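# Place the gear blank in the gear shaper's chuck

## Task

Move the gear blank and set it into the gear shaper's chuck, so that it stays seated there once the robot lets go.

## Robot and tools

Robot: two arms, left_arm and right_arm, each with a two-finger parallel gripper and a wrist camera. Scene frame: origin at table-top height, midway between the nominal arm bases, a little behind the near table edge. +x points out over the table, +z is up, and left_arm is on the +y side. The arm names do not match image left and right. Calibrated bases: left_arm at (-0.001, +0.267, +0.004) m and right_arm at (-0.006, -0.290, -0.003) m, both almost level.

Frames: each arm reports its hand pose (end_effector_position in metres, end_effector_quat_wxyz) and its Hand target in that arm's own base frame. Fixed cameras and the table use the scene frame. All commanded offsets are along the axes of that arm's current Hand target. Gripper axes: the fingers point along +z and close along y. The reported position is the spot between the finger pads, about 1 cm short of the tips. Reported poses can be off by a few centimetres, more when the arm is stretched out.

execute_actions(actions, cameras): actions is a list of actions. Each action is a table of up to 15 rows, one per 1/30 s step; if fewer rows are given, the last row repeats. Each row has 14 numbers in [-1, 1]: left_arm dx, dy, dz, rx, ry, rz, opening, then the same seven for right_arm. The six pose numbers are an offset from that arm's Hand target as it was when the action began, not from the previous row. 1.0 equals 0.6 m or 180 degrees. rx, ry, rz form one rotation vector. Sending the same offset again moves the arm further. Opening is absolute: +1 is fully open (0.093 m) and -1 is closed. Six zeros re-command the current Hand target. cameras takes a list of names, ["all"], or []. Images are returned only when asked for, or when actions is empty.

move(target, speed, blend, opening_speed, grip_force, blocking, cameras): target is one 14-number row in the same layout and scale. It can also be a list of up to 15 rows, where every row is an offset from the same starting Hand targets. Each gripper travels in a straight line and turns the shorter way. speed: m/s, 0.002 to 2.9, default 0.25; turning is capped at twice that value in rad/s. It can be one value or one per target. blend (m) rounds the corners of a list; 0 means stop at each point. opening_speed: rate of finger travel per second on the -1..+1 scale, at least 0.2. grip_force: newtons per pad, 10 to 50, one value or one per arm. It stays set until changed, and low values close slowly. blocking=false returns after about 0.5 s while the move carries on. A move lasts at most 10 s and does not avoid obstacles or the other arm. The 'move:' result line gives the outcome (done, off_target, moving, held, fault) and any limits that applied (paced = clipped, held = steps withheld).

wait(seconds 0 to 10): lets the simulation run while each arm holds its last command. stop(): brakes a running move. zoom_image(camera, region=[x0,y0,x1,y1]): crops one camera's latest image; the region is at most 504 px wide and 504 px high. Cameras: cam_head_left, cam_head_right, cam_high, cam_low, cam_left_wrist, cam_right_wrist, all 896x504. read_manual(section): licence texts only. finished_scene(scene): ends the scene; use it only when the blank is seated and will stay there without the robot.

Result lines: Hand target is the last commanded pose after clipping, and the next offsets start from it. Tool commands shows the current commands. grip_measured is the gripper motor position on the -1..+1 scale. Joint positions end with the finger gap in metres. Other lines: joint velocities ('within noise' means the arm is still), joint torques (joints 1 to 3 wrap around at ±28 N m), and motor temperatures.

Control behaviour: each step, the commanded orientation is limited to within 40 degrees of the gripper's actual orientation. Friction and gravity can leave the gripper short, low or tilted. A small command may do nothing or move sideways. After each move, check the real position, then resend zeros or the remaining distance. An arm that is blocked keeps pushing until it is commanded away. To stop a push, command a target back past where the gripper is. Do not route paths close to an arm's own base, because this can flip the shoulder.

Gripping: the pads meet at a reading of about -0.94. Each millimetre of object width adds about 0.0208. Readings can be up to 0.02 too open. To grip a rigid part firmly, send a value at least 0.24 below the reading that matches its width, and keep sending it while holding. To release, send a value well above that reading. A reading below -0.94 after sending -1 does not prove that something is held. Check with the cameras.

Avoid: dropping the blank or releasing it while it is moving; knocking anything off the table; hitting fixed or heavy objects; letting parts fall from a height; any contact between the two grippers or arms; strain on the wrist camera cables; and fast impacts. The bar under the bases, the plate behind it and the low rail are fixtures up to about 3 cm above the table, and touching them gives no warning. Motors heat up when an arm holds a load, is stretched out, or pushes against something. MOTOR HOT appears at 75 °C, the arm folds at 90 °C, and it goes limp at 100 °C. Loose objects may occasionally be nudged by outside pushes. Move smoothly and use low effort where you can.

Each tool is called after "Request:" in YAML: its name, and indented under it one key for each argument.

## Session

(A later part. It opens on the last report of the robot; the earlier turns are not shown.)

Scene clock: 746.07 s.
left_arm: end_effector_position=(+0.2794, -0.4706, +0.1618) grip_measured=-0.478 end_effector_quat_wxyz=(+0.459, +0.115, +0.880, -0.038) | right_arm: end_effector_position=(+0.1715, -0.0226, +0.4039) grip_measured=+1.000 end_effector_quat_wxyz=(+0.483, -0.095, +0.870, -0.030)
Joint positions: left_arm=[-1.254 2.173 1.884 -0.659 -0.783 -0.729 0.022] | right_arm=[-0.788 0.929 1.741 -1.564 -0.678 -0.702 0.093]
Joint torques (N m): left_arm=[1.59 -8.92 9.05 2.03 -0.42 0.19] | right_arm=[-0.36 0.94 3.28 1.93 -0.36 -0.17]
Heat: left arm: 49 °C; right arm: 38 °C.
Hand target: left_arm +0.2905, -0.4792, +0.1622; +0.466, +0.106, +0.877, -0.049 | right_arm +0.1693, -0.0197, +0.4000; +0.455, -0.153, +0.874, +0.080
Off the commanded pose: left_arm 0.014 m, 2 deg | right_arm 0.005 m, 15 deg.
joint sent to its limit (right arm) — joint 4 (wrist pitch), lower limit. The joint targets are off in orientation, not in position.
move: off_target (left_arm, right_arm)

Request:
execute_actions:
  actions: []
  cameras: ["cam_low","cam_right_wrist","cam_head_left"]

Request:
zoom_image:
  camera: "cam_low"
  region: [530, 220, 580, 270]

Request:
zoom_image:
  camera: "cam_right_wrist"
  region: [195, 265, 305, 375]

Request:
zoom_image:
  camera: "cam_head_left"
  region: [530, 330, 590, 390]

Scene clock: 750.77 s.
left_arm: end_effector_position=(+0.2794, -0.4705, +0.1618) grip_measured=-0.478 end_effector_quat_wxyz=(+0.459, +0.115, +0.880, -0.038) | right_arm: end_effector_position=(+0.1715, -0.0226, +0.4039) grip_measured=+1.000 end_effector_quat_wxyz=(+0.483, -0.095, +0.870, -0.030)
Joint positions: left_arm=[-1.254 2.173 1.884 -0.66 -0.783 -0.729 0.022] | right_arm=[-0.788 0.929 1.741 -1.564 -0.678 -0.702 0.093]
Joint velocities: within noise
Joint torques (N m): left_arm=[1.58 -8.91 9.03 2.02 -0.42 0.18] | right_arm=[-0.39 0.95 3.28 1.89 -0.37 -0.16]
Motor temperatures (°C): left_arm=[25 50 45 34 23 25 26] | right_arm=[23 27 30 38 25 25 24]
Heat: left arm: 50 °C; right arm: 38 °C.
Hand target: left_arm +0.2905, -0.4792, +0.1622; +0.466, +0.106, +0.877, -0.049 | right_arm +0.1693, -0.0197, +0.4000; +0.455, -0.153, +0.874, +0.080
Tool commands: left_gripper/opening=-0.7 right_gripper/opening=+1.0
Off the commanded pose: left_arm 0.014 m, 2 deg | right_arm 0.005 m, 15 deg.
camera_calibration:
cam_right_wrist: T_world_to_cam=[[0.125508, -0.983513, 0.130193, -0.0962533], [-0.828034, -0.17613, -0.532295, 0.392314], [0.54645, -0.0409966, -0.836487, 0.328771], [0, 0, 0, 1]] pos_world=[0.157273, -0.0120894, 0.496371]
Images, in order (width x height): cam_head_left 896x504, cam_low 896x504, cam_right_wrist 896x504.

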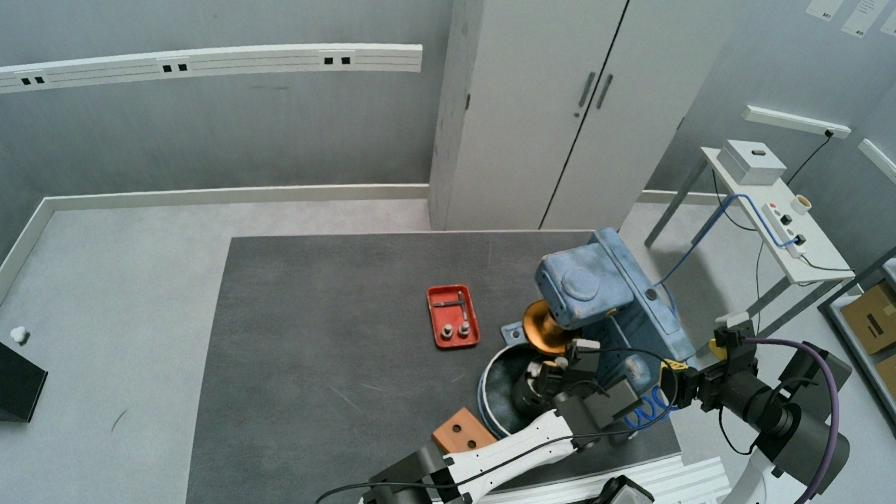

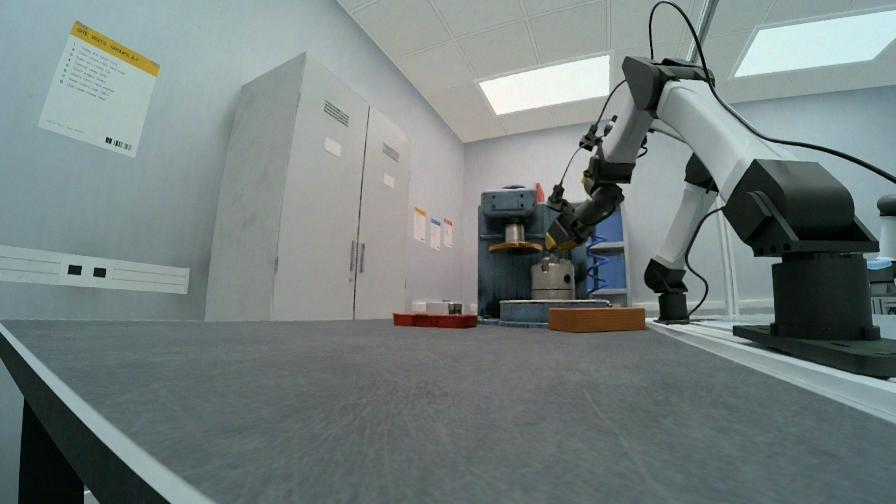

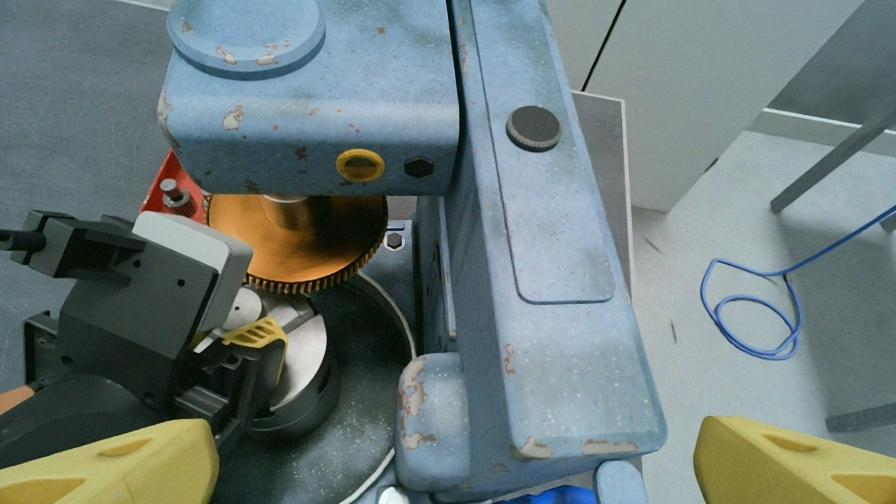

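Scaled by 10.080 from the camera's 896x504 image, which has a finer 1280x720 frame.

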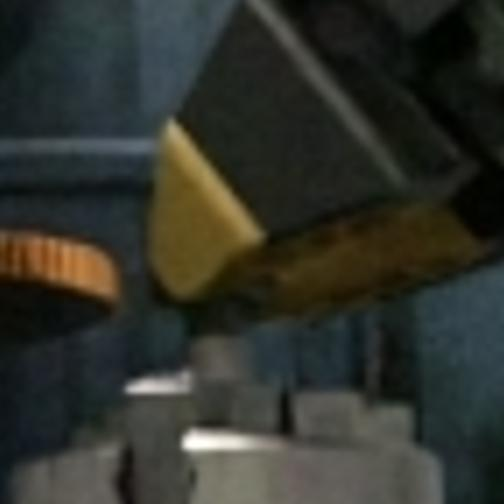

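Scaled by 4.582 from the camera's 896x504 image, which has a finer 1280x720 frame.

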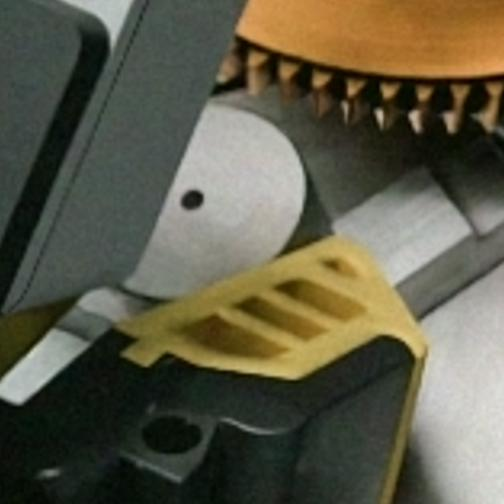

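Scaled by 8.400 from the camera's 896x504 image, which has a finer 1280x720 frame.

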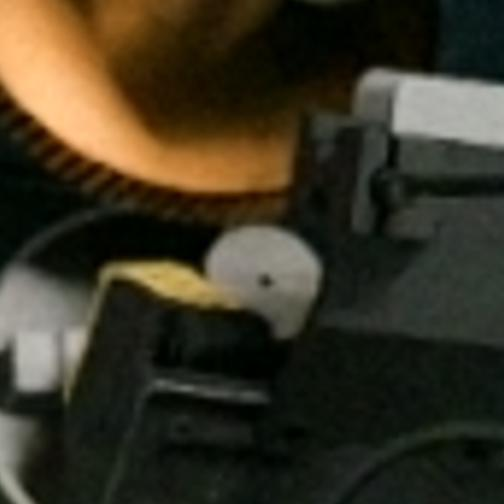

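Request:
move:
  target:
    - [0.011,-0.0002,0.0075,0,0,0,-0.7,0,0,0,0,0,0,1]
    - [0.009,0.0033,0.0105,0,0,0,-0.7,0,0,0,0,0,0,1]
  speed: 0.02

Scene clock: 763.17 s.
left_arm: end_effector_position=(+0.2797, -0.4706, +0.1618) grip_measured=-0.478 end_effector_quat_wxyz=(+0.459, +0.116, +0.880, -0.038) | right_arm: end_effector_position=(+0.1715, -0.0226, +0.4039) grip_measured=+1.000 end_effector_quat_wxyz=(+0.483, -0.095, +0.870, -0.030)
Joint positions: left_arm=[-1.253 2.173 1.884 -0.659 -0.782 -0.726 0.022] | right_arm=[-0.788 0.929 1.741 -1.564 -0.678 -0.702 0.093]
Joint torques (N m): left_arm=[2.15 -9.05 6.5 2.45 -0.4 0.18] | right_arm=[-0.43 0.81 3.3 1.9 -0.36 -0.17]
Heat: left arm: 50 °C; right arm: 38 °C.
Hand target: left_arm +0.2932, -0.4776, +0.1542; +0.466, +0.106, +0.877, -0.049 | right_arm +0.1693, -0.0197, +0.4000; +0.455, -0.153, +0.874, +0.080
Off the commanded pose: left_arm 0.017 m, 2 deg | right_arm 0.005 m, 15 deg.
joint sent to its limit (right arm) — joint 4 (wrist pitch), lower limit. The joint targets are off in orientation, not in position.
move: off_target (left_arm, right_arm)

Request:
move:
  target: [0.0138,-0.0002,0.0093,0,0,0,-0.7,0,0,0,0,0,0,1]
  speed: 0.02

Scene clock: 767.47 s.
left_arm: end_effector_position=(+0.2800, -0.4706, +0.1600) grip_measured=-0.478 end_effector_quat_wxyz=(+0.464, +0.117, +0.878, -0.036) | right_arm: end_effector_position=(+0.1715, -0.0226, +0.4039) grip_measured=+1.000 end_effector_quat_wxyz=(+0.483, -0.095, +0.870, -0.030)
Joint positions: left_arm=[-1.255 2.173 1.87 -0.64 -0.793 -0.72 0.022] | right_arm=[-0.788 0.929 1.741 -1.564 -0.678 -0.702 0.093]
Joint torques (N m): left_arm=[2.26 -8.8 5.18 2.63 -0.28 0.12] | right_arm=[-0.34 0.9 3.23 1.91 -0.39 -0.18]
Heat: left arm: 50 °C; right arm: 38 °C.
Hand target: left_arm +0.2931, -0.4776, +0.1442; +0.466, +0.106, +0.877, -0.049 | right_arm +0.1693, -0.0197, +0.4000; +0.455, -0.153, +0.874, +0.080
Off the commanded pose: left_arm 0.022 m, 2 deg | right_arm 0.005 m, 15 deg.
joint sent to its limit (right arm) — joint 4 (wrist pitch), lower limit. The joint targets are off in orientation, not in position.
move: off_target (left_arm, right_arm)

Request:
move:
  target: [0.0135,0,-0.008,0,0,0,-0.7,0,0,0,0,0,0,1]
  speed: 0.02

Scene clock: 773.27 s.
left_arm: end_effector_position=(+0.2783, -0.4706, +0.1589) grip_measured=-0.478 end_effector_quat_wxyz=(+0.477, +0.112, +0.871, -0.032) | right_arm: end_effector_position=(+0.1715, -0.0226, +0.4039) grip_measured=+1.000 end_effector_quat_wxyz=(+0.483, -0.095, +0.870, -0.030)
Joint positions: left_arm=[-1.266 2.171 1.844 -0.605 -0.828 -0.72 0.022] | right_arm=[-0.788 0.929 1.741 -1.564 -0.678 -0.702 0.093]
Joint torques (N m): left_arm=[1.84 -9.5 4.45 2.31 0.06 -0.05] | right_arm=[-0.44 0.9 3.22 1.9 -0.34 -0.18]
Heat: left arm: 50 °C; right arm: 38 °C.
Hand target: left_arm +0.2849, -0.4757, +0.1403; +0.466, +0.106, +0.877, -0.049 | right_arm +0.1693, -0.0197, +0.4000; +0.455, -0.153, +0.874, +0.080
Off the commanded pose: left_arm 0.020 m, 2 deg | right_arm 0.005 m, 15 deg.
joint sent to its limit (right arm) — joint 4 (wrist pitch), lower limit. The joint targets are off in orientation, not in position.
move: off_target (left_arm, right_arm)

Request:
execute_actions:
  actions: []
  cameras: ["cam_low","cam_right_wrist","cam_head_left","cam_left_wrist"]

Request:
zoom_image:
  camera: "cam_low"
  region: [530, 220, 580, 270]

Request:
zoom_image:
  camera: "cam_right_wrist"
  region: [195, 265, 305, 375]

Scene clock: 778.07 s.
left_arm: end_effector_position=(+0.2783, -0.4705, +0.1588) grip_measured=-0.478 end_effector_quat_wxyz=(+0.477, +0.112, +0.871, -0.032) | right_arm: end_effector_position=(+0.1715, -0.0226, +0.4039) grip_measured=+1.000 end_effector_quat_wxyz=(+0.483, -0.095, +0.870, -0.030)
Joint positions: left_arm=[-1.266 2.171 1.844 -0.605 -0.829 -0.72 0.022] | right_arm=[-0.788 0.929 1.741 -1.564 -0.678 -0.702 0.093]
Joint velocities: within noise
Joint torques (N m): left_arm=[1.89 -9.5 4.63 2.31 0 -0.04] | right_arm=[-0.47 0.84 3.21 1.93 -0.35 -0.2]
Motor temperatures (°C): left_arm=[25 50 45 36 22 25 26] | right_arm=[23 27 30 38 25 25 24]
Heat: left arm: 50 °C; right arm: 38 °C.
Hand target: left_arm +0.2849, -0.4756, +0.1402; +0.466, +0.106, +0.877, -0.048 | right_arm +0.1693, -0.0197, +0.4000; +0.455, -0.153, +0.874, +0.080
Tool commands: left_gripper/opening=-0.7 right_gripper/opening=+1.0
Off the commanded pose: left_arm 0.020 m, 3 deg | right_arm 0.005 m, 15 deg.
camera_calibration:
cam_left_wrist: T_world_to_cam=[[-0.222294, -0.973009, -0.0619645, -0.38376], [-0.815512, 0.220391, -0.535133, 0.452898], [0.534346, -0.068424, -0.842492, 0.0368855], [0, 0, 0, 1]] pos_world=[0.264326, -0.470693, 0.249657]
cam_right_wrist: T_world_to_cam=[[0.125508, -0.983513, 0.130193, -0.0962533], [-0.828034, -0.17613, -0.532295, 0.392314], [0.54645, -0.0409966, -0.836487, 0.328771], [0, 0, 0, 1]] pos_world=[0.157273, -0.0120894, 0.496371]
Images, in order (width x height): cam_head_left 896x504, cam_low 896x504, cam_left_wrist 896x504, cam_right_wrist 896x504.

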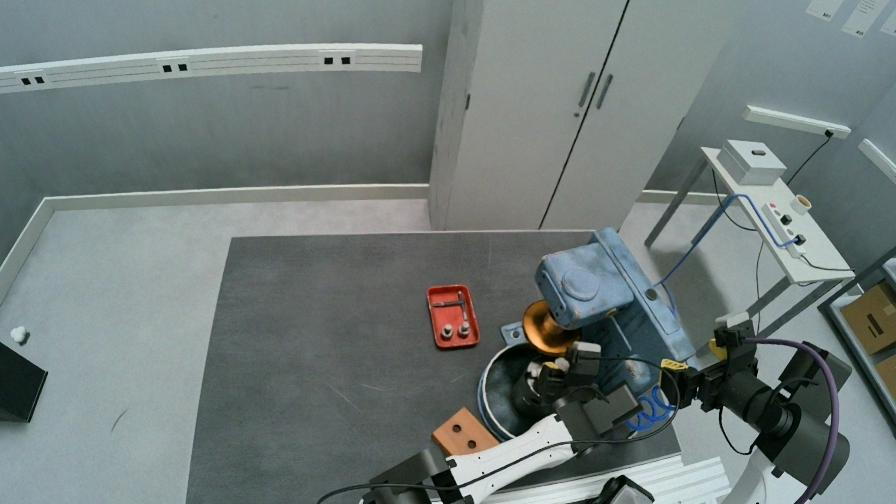

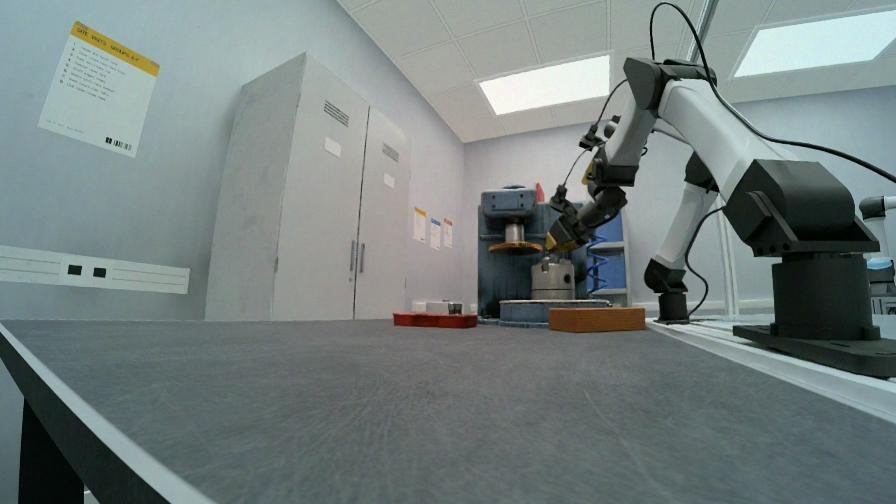

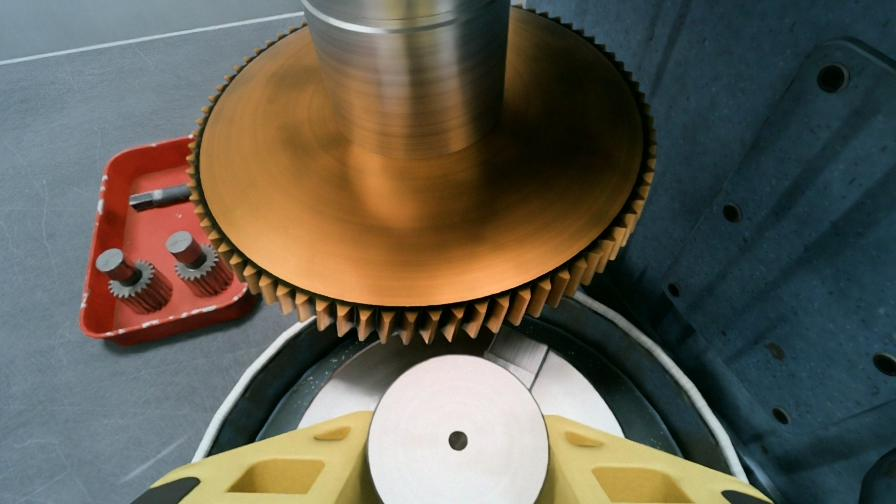

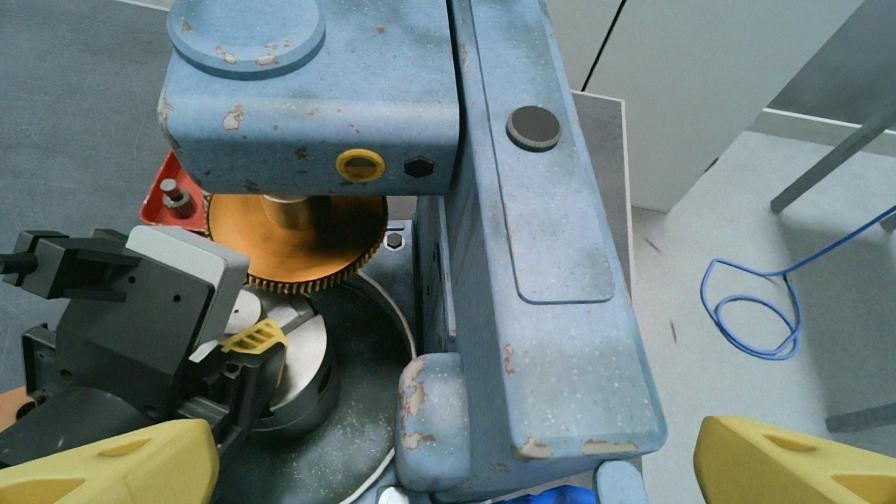

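Scaled by 10.080 from the camera's 896x504 image, which has a finer 1280x720 frame.

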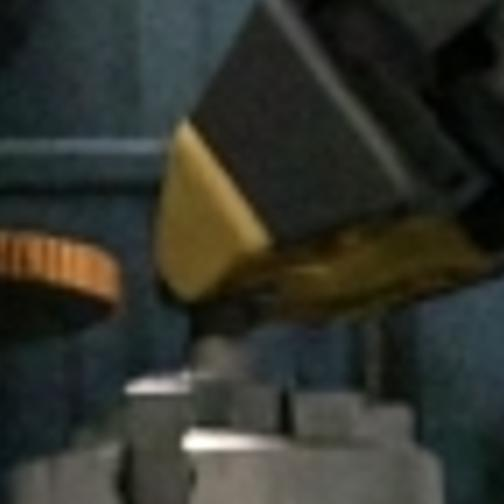

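Scaled by 4.582 from the camera's 896x504 image, which has a finer 1280x720 frame.

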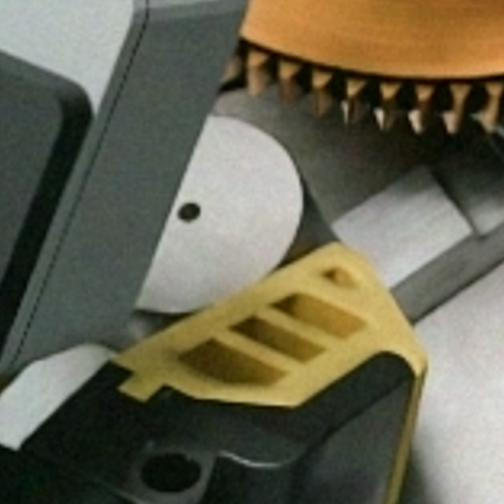

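Request:
move:
  target:
    - [-0.0015,-0.0045,-0.0105,0,0,0,-0.7,0,0,0,0,0,0,1]
    - [0.0135,-0.0045,-0.0015,0,0,0,-0.7,0,0,0,0,0,0,1]
  speed: 0.03

Scene clock: 790.60 s.
left_arm: end_effector_position=(+0.2774, -0.4704, +0.1584) grip_measured=-0.478 end_effector_quat_wxyz=(+0.486, +0.106, +0.867, -0.031) | right_arm: end_effector_position=(+0.1715, -0.0226, +0.4039) grip_measured=+1.000 end_effector_quat_wxyz=(+0.483, -0.095, +0.870, -0.030)
Joint positions: left_arm=[-1.272 2.171 1.83 -0.585 -0.852 -0.727 0.022] | right_arm=[-0.788 0.929 1.741 -1.564 -0.678 -0.702 0.093]
Joint torques (N m): left_arm=[1.17 -9.21 4.37 2.15 0.13 -0.11] | right_arm=[-0.47 0.95 3.23 1.92 -0.37 -0.18]
Heat: left arm: 51 °C; right arm: 38 °C.
Hand target: left_arm +0.2791, -0.4770, +0.1340; +0.466, +0.106, +0.877, -0.049 | right_arm +0.1693, -0.0197, +0.4000; +0.455, -0.153, +0.874, +0.080
Off the commanded pose: left_arm 0.025 m, 3 deg | right_arm 0.005 m, 15 deg.
joint sent to its limit (right arm) — joint 4 (wrist pitch), lower limit. The joint targets are off in orientation, not in position.
move: off_target (left_arm, right_arm)

Request:
move:
  target: [-0.0105,0.0055,0.0037,0,0.022,-0.013,-0.7,0,0,0,0,0,0,1]
  speed: 0.04

Scene clock: 799.87 s.
left_arm: end_effector_position=(+0.2784, -0.4696, +0.1551) grip_measured=-0.479 end_effector_quat_wxyz=(+0.458, +0.098, +0.883, -0.044) | right_arm: end_effector_position=(+0.1715, -0.0226, +0.4039) grip_measured=+1.000 end_effector_quat_wxyz=(+0.483, -0.095, +0.870, -0.030)
Joint positions: left_arm=[-1.256 2.175 1.863 -0.644 -0.786 -0.773 0.022] | right_arm=[-0.788 0.929 1.741 -1.564 -0.678 -0.702 0.093]
Joint torques (N m): left_arm=[2.14 -8.42 8.13 1.58 0.15 -0.15] | right_arm=[-0.53 0.91 3.23 1.89 -0.37 -0.2]
Heat: left arm: 51 °C; right arm: 38 °C.
Hand target: left_arm +0.2852, -0.4750, +0.1380; +0.434, +0.089, +0.895, -0.054 | right_arm +0.1693, -0.0197, +0.4000; +0.455, -0.153, +0.874, +0.080
Off the commanded pose: left_arm 0.019 m, 3 deg | right_arm 0.005 m, 15 deg.
joint sent to its limit (right arm) — joint 4 (wrist pitch), lower limit. The joint targets are off in orientation, not in position.
move: off_target (left_arm, right_arm)

Request:
move:
  target: [0.0135,0.0,0.0095,0,-0.005,0.001,-0.7,0,0,0,0,0,0,1]
  speed: 0.03

Scene clock: 803.77 s.
left_arm: end_effector_position=(+0.2789, -0.4695, +0.1544) grip_measured=-0.479 end_effector_quat_wxyz=(+0.459, +0.097, +0.882, -0.044) | right_arm: end_effector_position=(+0.1715, -0.0226, +0.4039) grip_measured=+1.000 end_effector_quat_wxyz=(+0.483, -0.095, +0.870, -0.030)
Joint positions: left_arm=[-1.256 2.175 1.857 -0.636 -0.79 -0.773 0.022] | right_arm=[-0.788 0.929 1.741 -1.564 -0.678 -0.702 0.093]
Joint torques (N m): left_arm=[1.7 -8.29 5.16 2.11 0.04 -0.13] | right_arm=[-0.5 0.92 3.26 1.9 -0.37 -0.18]
Heat: left arm: 50 °C; right arm: 38 °C.
Hand target: left_arm +0.2846, -0.4751, +0.1281; +0.441, +0.090, +0.891, -0.054 | right_arm +0.1693, -0.0197, +0.4000; +0.455, -0.153, +0.874, +0.080
Off the commanded pose: left_arm 0.027 m, 3 deg | right_arm 0.005 m, 15 deg.
joint sent to its limit (right arm) — joint 4 (wrist pitch), lower limit. The joint targets are off in orientation, not in position.
move: off_target (left_arm, right_arm)

Request:
execute_actions:
  actions: []
  cameras: ["cam_low","cam_right_wrist","cam_left_wrist"]

Request:
zoom_image:
  camera: "cam_low"
  region: [530, 220, 580, 270]

Request:
zoom_image:
  camera: "cam_right_wrist"
  region: [195, 265, 305, 375]

Scene clock: 807.67 s.
left_arm: end_effector_position=(+0.2789, -0.4695, +0.1544) grip_measured=-0.479 end_effector_quat_wxyz=(+0.459, +0.097, +0.882, -0.044) | right_arm: end_effector_position=(+0.1715, -0.0226, +0.4039) grip_measured=+1.000 end_effector_quat_wxyz=(+0.483, -0.095, +0.870, -0.030)
Joint positions: left_arm=[-1.256 2.175 1.857 -0.636 -0.79 -0.773 0.022] | right_arm=[-0.788 0.929 1.741 -1.564 -0.678 -0.702 0.093]
Joint velocities: within noise
Joint torques (N m): left_arm=[1.69 -8.28 5.15 2.09 0.04 -0.13] | right_arm=[-0.39 0.9 3.22 1.92 -0.38 -0.17]
Motor temperatures (°C): left_arm=[25 49 43 35 22 26 26] | right_arm=[23 27 30 38 25 25 24]
Heat: left arm: 49 °C; right arm: 38 °C.
Hand target: left_arm +0.2846, -0.4751, +0.1281; +0.441, +0.090, +0.891, -0.054 | right_arm +0.1693, -0.0197, +0.4000; +0.455, -0.153, +0.874, +0.080
Tool commands: left_gripper/opening=-0.7 right_gripper/opening=+1.0
Off the commanded pose: left_arm 0.027 m, 3 deg | right_arm 0.005 m, 15 deg.
camera_calibration:
cam_left_wrist: T_world_to_cam=[[-0.207927, -0.97791, -0.0214169, -0.395595], [-0.842306, 0.19014, -0.504349, 0.439228], [0.49728, -0.086828, -0.863234, 0.0378578], [0, 0, 0, 1]] pos_world=[0.268884, -0.467084, 0.245732]
cam_right_wrist: T_world_to_cam=[[0.125508, -0.983513, 0.130193, -0.0962533], [-0.828034, -0.17613, -0.532295, 0.392314], [0.54645, -0.0409966, -0.836487, 0.328771], [0, 0, 0, 1]] pos_world=[0.157273, -0.0120894, 0.496371]
Images, in order (width x height): cam_low 896x504, cam_left_wrist 896x504, cam_right_wrist 896x504.

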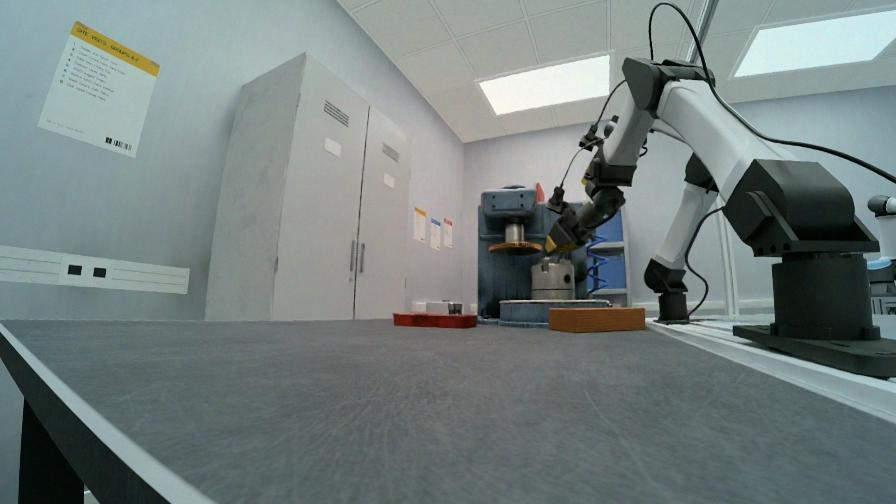

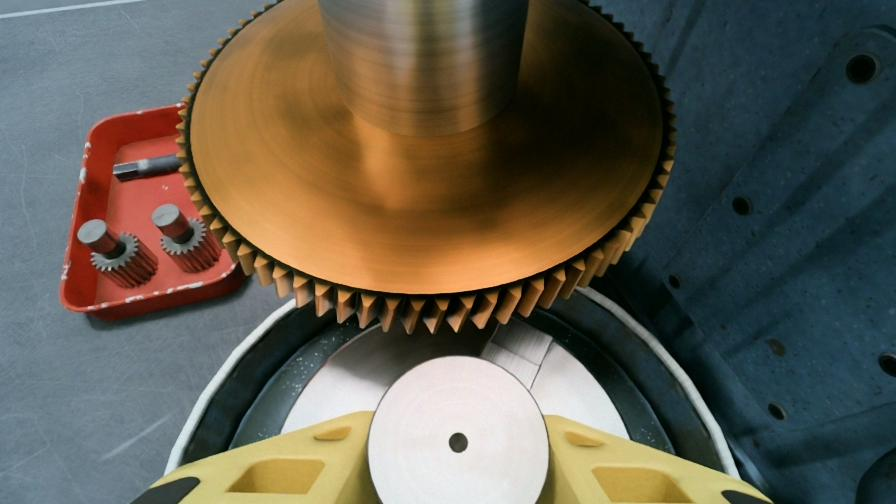

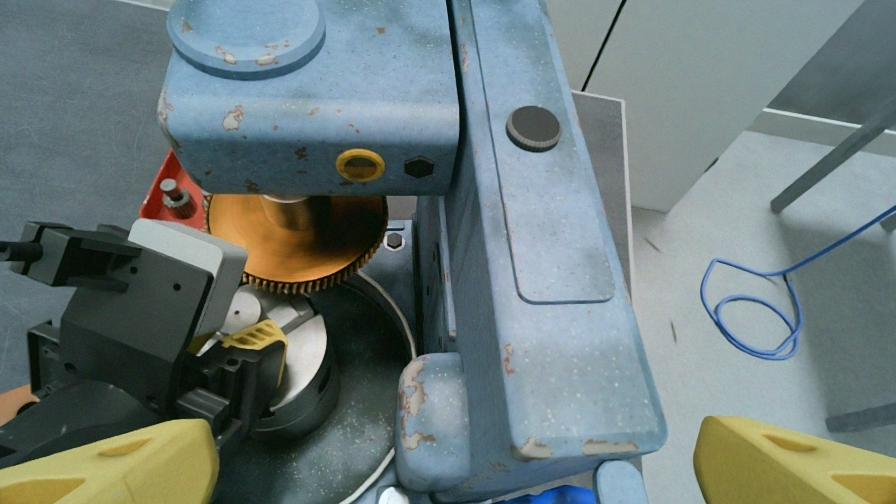

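Scaled by 10.080 from the camera's 896x504 image, which has a finer 1280x720 frame.

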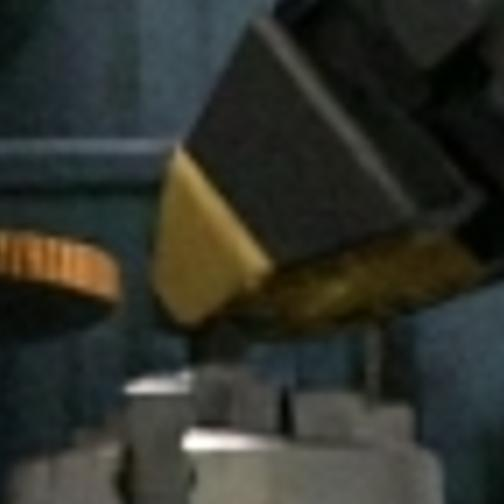

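Scaled by 4.582 from the camera's 896x504 image, which has a finer 1280x720 frame.

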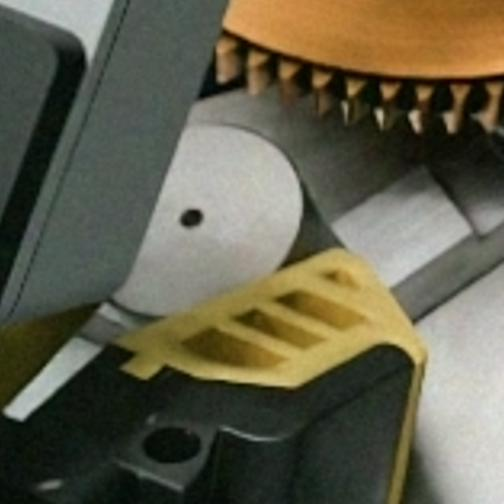

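Request:
move:
  target: [0.0158,-0.001,0.0068,0,-0.005,0,-0.7,0,0,0,0,0,0,1]
  speed: 0.03

Scene clock: 813.63 s.
left_arm: end_effector_position=(+0.2784, -0.4694, +0.1526) grip_measured=-0.479 end_effector_quat_wxyz=(+0.476, +0.090, +0.874, -0.042) | right_arm: end_effector_position=(+0.1715, -0.0226, +0.4039) grip_measured=+1.000 end_effector_quat_wxyz=(+0.483, -0.095, +0.870, -0.030)
Joint positions: left_arm=[-1.265 2.173 1.825 -0.589 -0.83 -0.773 0.022] | right_arm=[-0.788 0.929 1.741 -1.564 -0.678 -0.702 0.093]
Joint torques (N m): left_arm=[1.72 -8.24 4.05 2.16 0.26 -0.17] | right_arm=[-0.5 0.87 3.22 1.91 -0.38 -0.15]
Heat: left arm: 48 °C; right arm: 38 °C.
Hand target: left_arm +0.2819, -0.4754, +0.1181; +0.448, +0.090, +0.888, -0.055 | right_arm +0.1693, -0.0197, +0.4000; +0.455, -0.153, +0.874, +0.080
Off the commanded pose: left_arm 0.035 m, 4 deg | right_arm 0.005 m, 15 deg.
joint sent to its limit (right arm) — joint 4 (wrist pitch), lower limit. The joint targets are off in orientation, not in position.
move: off_target (left_arm, right_arm)

Request:
move:
  target:
    - [0,0,0,0,0.016,0,-0.7,0,0,0,0,0,0,1]
    - [0.01,0,0.006,0,0.006,0,-0.7,0,0,0,0,0,0,1]
    - [0.01,0,0.006,0,0.018,0,-0.7,0,0,0,0,0,0,1]
  speed: 0.04

Scene clock: 820.80 s.
left_arm: end_effector_position=(+0.2779, -0.4695, +0.1525) grip_measured=-0.479 end_effector_quat_wxyz=(+0.472, +0.090, +0.876, -0.043) | right_arm: end_effector_position=(+0.1715, -0.0226, +0.4039) grip_measured=+1.000 end_effector_quat_wxyz=(+0.483, -0.095, +0.870, -0.030)
Joint positions: left_arm=[-1.265 2.173 1.829 -0.597 -0.823 -0.778 0.022] | right_arm=[-0.788 0.929 1.741 -1.564 -0.678 -0.702 0.093]
Joint torques (N m): left_arm=[2.47 -7.09 5.93 1.57 0.67 -0.32] | right_arm=[-0.46 1.02 3.26 1.94 -0.38 -0.17]
Heat: left arm: 48 °C; right arm: 38 °C.
Hand target: left_arm +0.2813, -0.4753, +0.1111; +0.423, +0.092, +0.900, -0.052 | right_arm +0.1693, -0.0197, +0.4000; +0.455, -0.153, +0.874, +0.080
Off the commanded pose: left_arm 0.042 m, 6 deg | right_arm 0.005 m, 15 deg.
joint sent to its limit (right arm) — joint 4 (wrist pitch), lower limit. The joint targets are off in orientation, not in position.
move: off_target (left_arm, right_arm)

Request:
move:
  target: [-0.0523,0.0018,-0.044,0,-0.0303,0.006,-0.7,0,0,0,0,0,0,1]
  speed: 0.1

Scene clock: 837.67 s.
left_arm: end_effector_position=(+0.2782, -0.4692, +0.1538) grip_measured=-0.479 end_effector_quat_wxyz=(+0.474, +0.095, +0.874, -0.040) | right_arm: end_effector_position=(+0.1715, -0.0226, +0.4039) grip_measured=+1.000 end_effector_quat_wxyz=(+0.483, -0.095, +0.870, -0.030)
Joint positions: left_arm=[-1.265 2.172 1.83 -0.597 -0.826 -0.764 0.022] | right_arm=[-0.788 0.929 1.741 -1.564 -0.678 -0.702 0.093]
Joint torques (N m): left_arm=[1.17 -10.99 6.91 1.82 -0.09 0.15] | right_arm=[-0.36 0.94 3.28 1.89 -0.36 -0.16]
Heat: left arm: 47 °C; right arm: 38 °C.
Hand target: left_arm +0.2814, -0.4735, +0.1523; +0.466, +0.097, +0.878, -0.053 | right_arm +0.1693, -0.0197, +0.4000; +0.455, -0.153, +0.874, +0.080
Off the commanded pose: left_arm 0.006 m, 2 deg | right_arm 0.005 m, 15 deg.
joint sent to its limit (right arm) — joint 4 (wrist pitch), lower limit. The joint targets are off in orientation, not in position.
move: off_target (right_arm)

Request:
move:
  target: [0,0,0,0,0,0,-0.22,0,0,0,0,0,0,1]
  opening_speed: 0.5
  cameras: ["cam_low","cam_left_wrist","cam_head_left"]

Request:
zoom_image:
  camera: "cam_low"
  region: [530, 220, 580, 270]

Scene clock: 841.83 s.
left_arm: end_effector_position=(+0.2765, -0.4713, +0.1519) grip_measured=-0.222 end_effector_quat_wxyz=(+0.468, +0.099, +0.877, -0.045) | right_arm: end_effector_position=(+0.1715, -0.0226, +0.4039) grip_measured=+1.000 end_effector_quat_wxyz=(+0.483, -0.095, +0.870, -0.030)
Joint positions: left_arm=[-1.265 2.172 1.83 -0.597 -0.806 -0.763 0.035] | right_arm=[-0.788 0.929 1.741 -1.564 -0.678 -0.702 0.093]
Joint torques (N m): left_arm=[1.16 -10.96 6.9 1.82 -0.28 0.17] | right_arm=[-0.4 0.88 3.29 1.92 -0.39 -0.19]
Heat: left arm: 49 °C; right arm: 38 °C.
Hand target: left_arm +0.2814, -0.4735, +0.1523; +0.466, +0.097, +0.878, -0.053 | right_arm +0.1693, -0.0197, +0.4000; +0.455, -0.153, +0.874, +0.080
Off the commanded pose: left_arm 0.005 m, 1 deg | right_arm 0.005 m, 15 deg.
joint sent to its limit (right arm) — joint 4 (wrist pitch), lower limit. The joint targets are off in orientation, not in position.
move: off_target (right_arm)
camera_calibration:
cam_left_wrist: T_world_to_cam=[[-0.212437, -0.97689, -0.0235864, -0.395766], [-0.831836, 0.193454, -0.520216, 0.437385], [0.512757, -0.0908934, -0.853709, 0.0290884], [0, 0, 0, 1]] pos_world=[0.264842, -0.46859, 0.243033]
Images, in order (width x height): cam_head_left 896x504, cam_low 896x504, cam_left_wrist 896x504.

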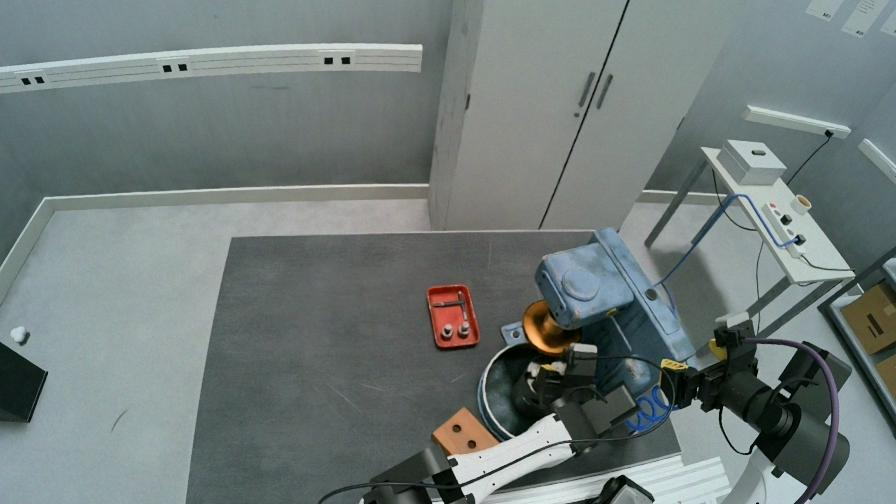

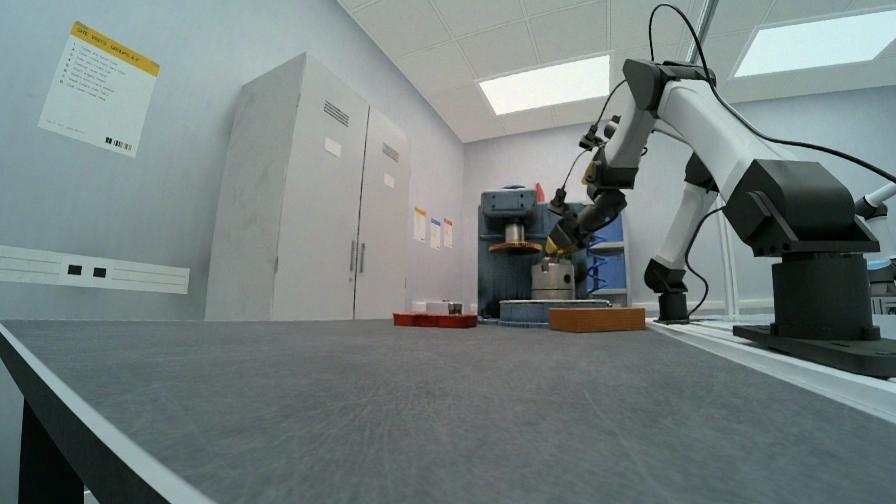

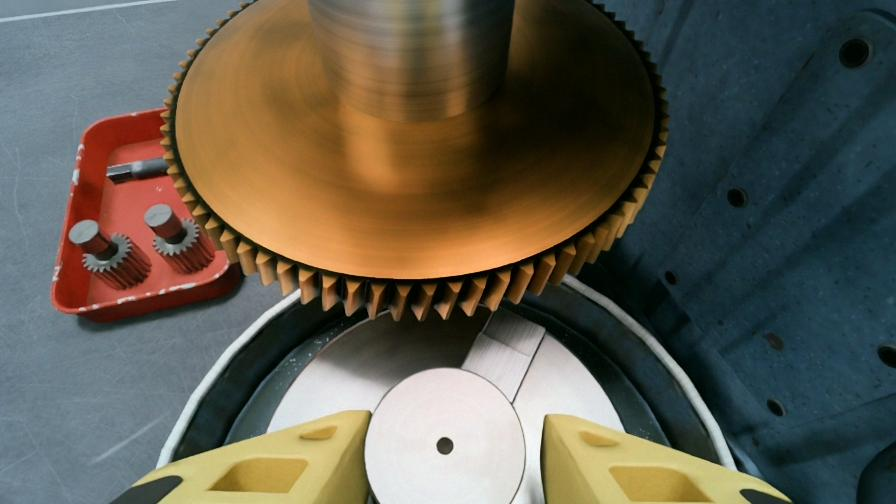

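Scaled by 10.080 from the camera's 896x504 image, which has a finer 1280x720 frame.

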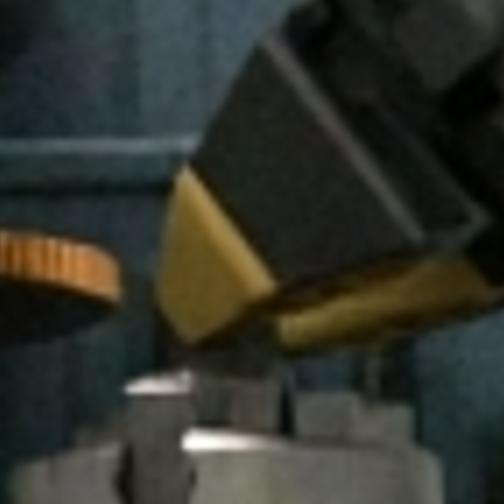

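Request:
move:
  target:
    - [0,0,0,0,0,0,0.2,0,0,0,0,0,0,1]
    - [0,0,-0.2,0,0,0,0.2,0,0,0,0,0,0,1]
  speed: 0.12
  opening_speed: 0.8
  cameras: ["cam_low","cam_left_wrist","cam_right_wrist","cam_head_left"]

Request:
zoom_image:
  camera: "cam_low"
  region: [530, 220, 580, 270]

Request:
zoom_image:
  camera: "cam_right_wrist"
  region: [195, 265, 305, 375]

Scene clock: 851.10 s.
left_arm: end_effector_position=(+0.1838, -0.4528, +0.1995) grip_measured=+0.198 end_effector_quat_wxyz=(+0.459, +0.113, +0.880, -0.035) | right_arm: end_effector_position=(+0.1715, -0.0226, +0.4039) grip_measured=+1.000 end_effector_quat_wxyz=(+0.483, -0.095, +0.870, -0.030)
Joint positions: left_arm=[-1.456 2.07 1.904 -0.988 -0.889 -0.999 0.055] | right_arm=[-0.788 0.929 1.741 -1.564 -0.678 -0.702 0.093]
Joint torques (N m): left_arm=[0.1 -12.33 8.01 1.12 -0.62 -0.05] | right_arm=[-0.47 0.87 3.21 1.9 -0.38 -0.17]
Heat: left arm: 51 °C; right arm: 38 °C.
Hand target: left_arm +0.1844, -0.4514, +0.2193; +0.466, +0.097, +0.878, -0.053 | right_arm +0.1693, -0.0197, +0.4000; +0.455, -0.153, +0.874, +0.080
Off the commanded pose: left_arm 0.020 m, 3 deg | right_arm 0.005 m, 15 deg.
joint sent to its limit (right arm) — joint 4 (wrist pitch), lower limit. The joint targets are off in orientation, not in position.
move: off_target (left_arm, right_arm)
camera_calibration:
cam_left_wrist: T_world_to_cam=[[-0.227527, -0.972315, -0.0532491, -0.38556], [-0.836124, 0.223102, -0.501121, 0.391994], [0.499128, -0.0694957, -0.863737, 0.133078], [0, 0, 0, 1]] pos_world=[0.173607, -0.453092, 0.29085]
cam_right_wrist: T_world_to_cam=[[0.125508, -0.983513, 0.130193, -0.0962533], [-0.828034, -0.17613, -0.532295, 0.392314], [0.54645, -0.0409966, -0.836487, 0.328771], [0, 0, 0, 1]] pos_world=[0.157273, -0.0120894, 0.496371]
Images, in order (width x height): cam_head_left 896x504, cam_low 896x504, cam_left_wrist 896x504, cam_right_wrist 896x504.

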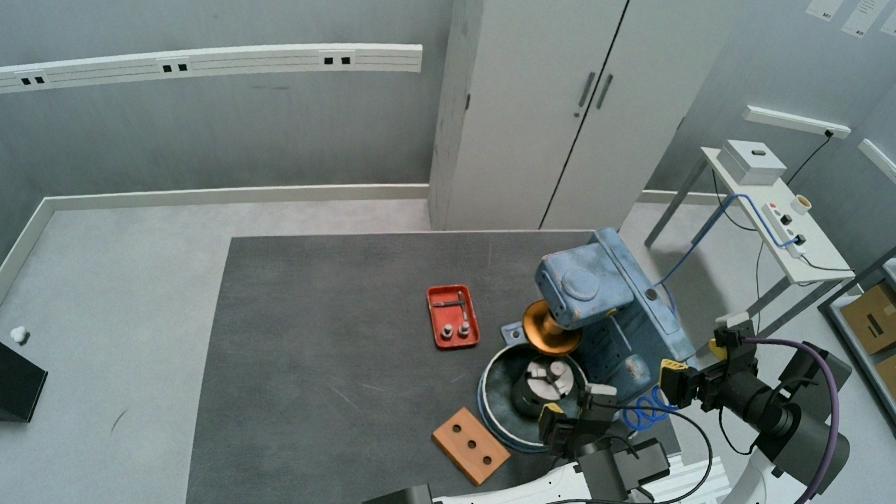

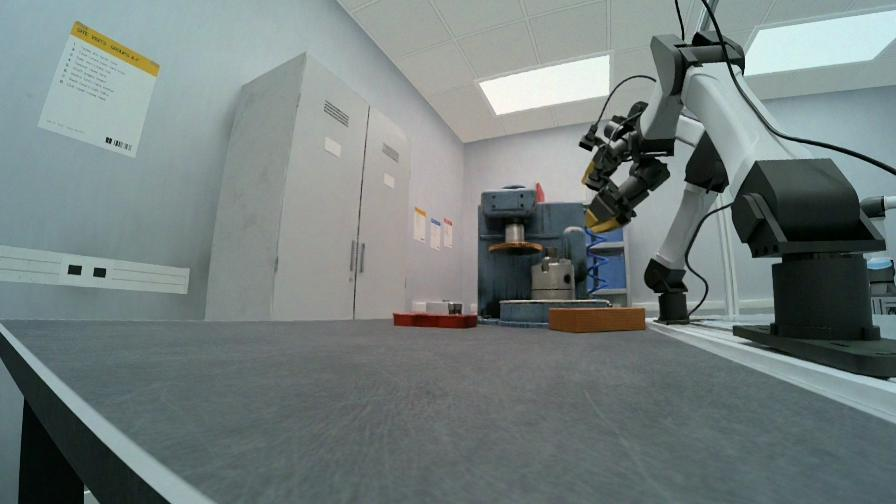

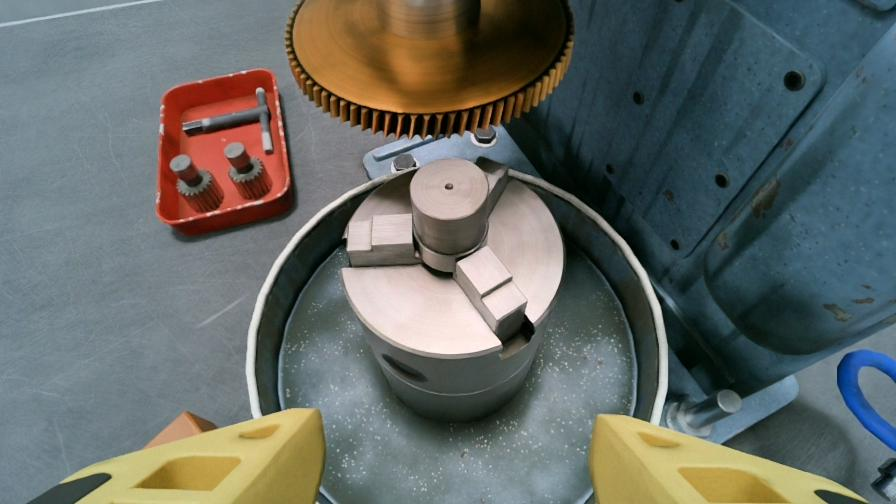

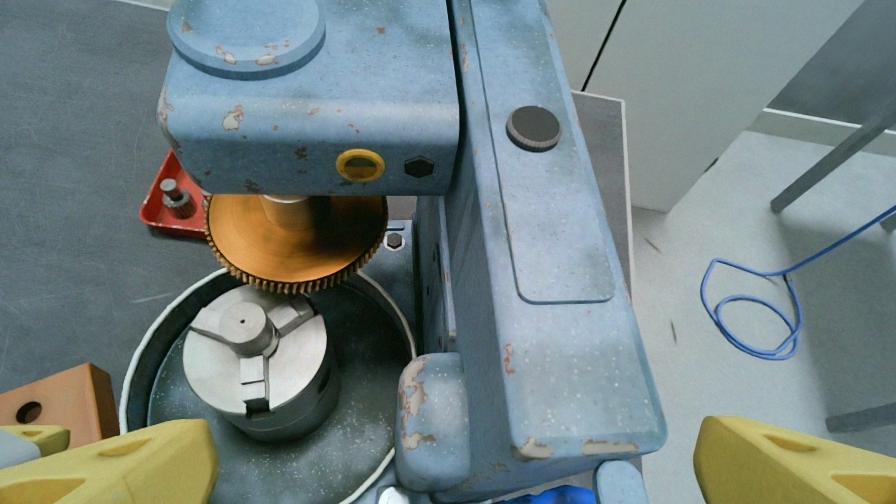

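Scaled by 10.080 from the camera's 896x504 image, which has a finer 1280x720 frame.

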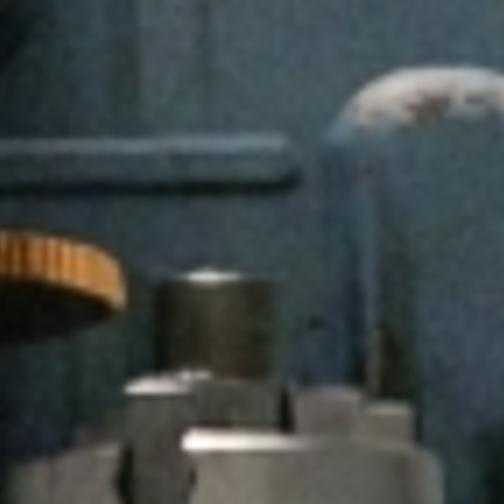

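Scaled by 4.582 from the camera's 896x504 image, which has a finer 1280x720 frame.

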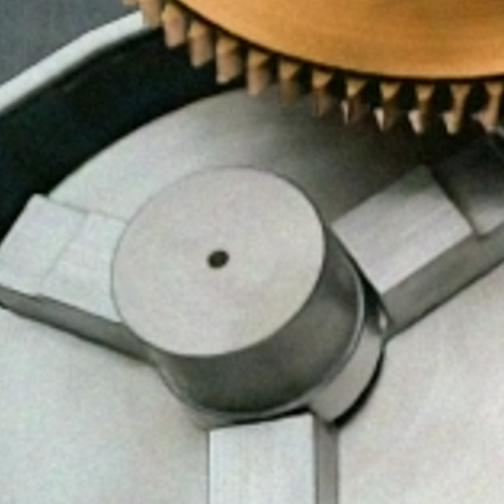

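Request:
finished_scene:
  scene: 1

The scene is finished: the task was done.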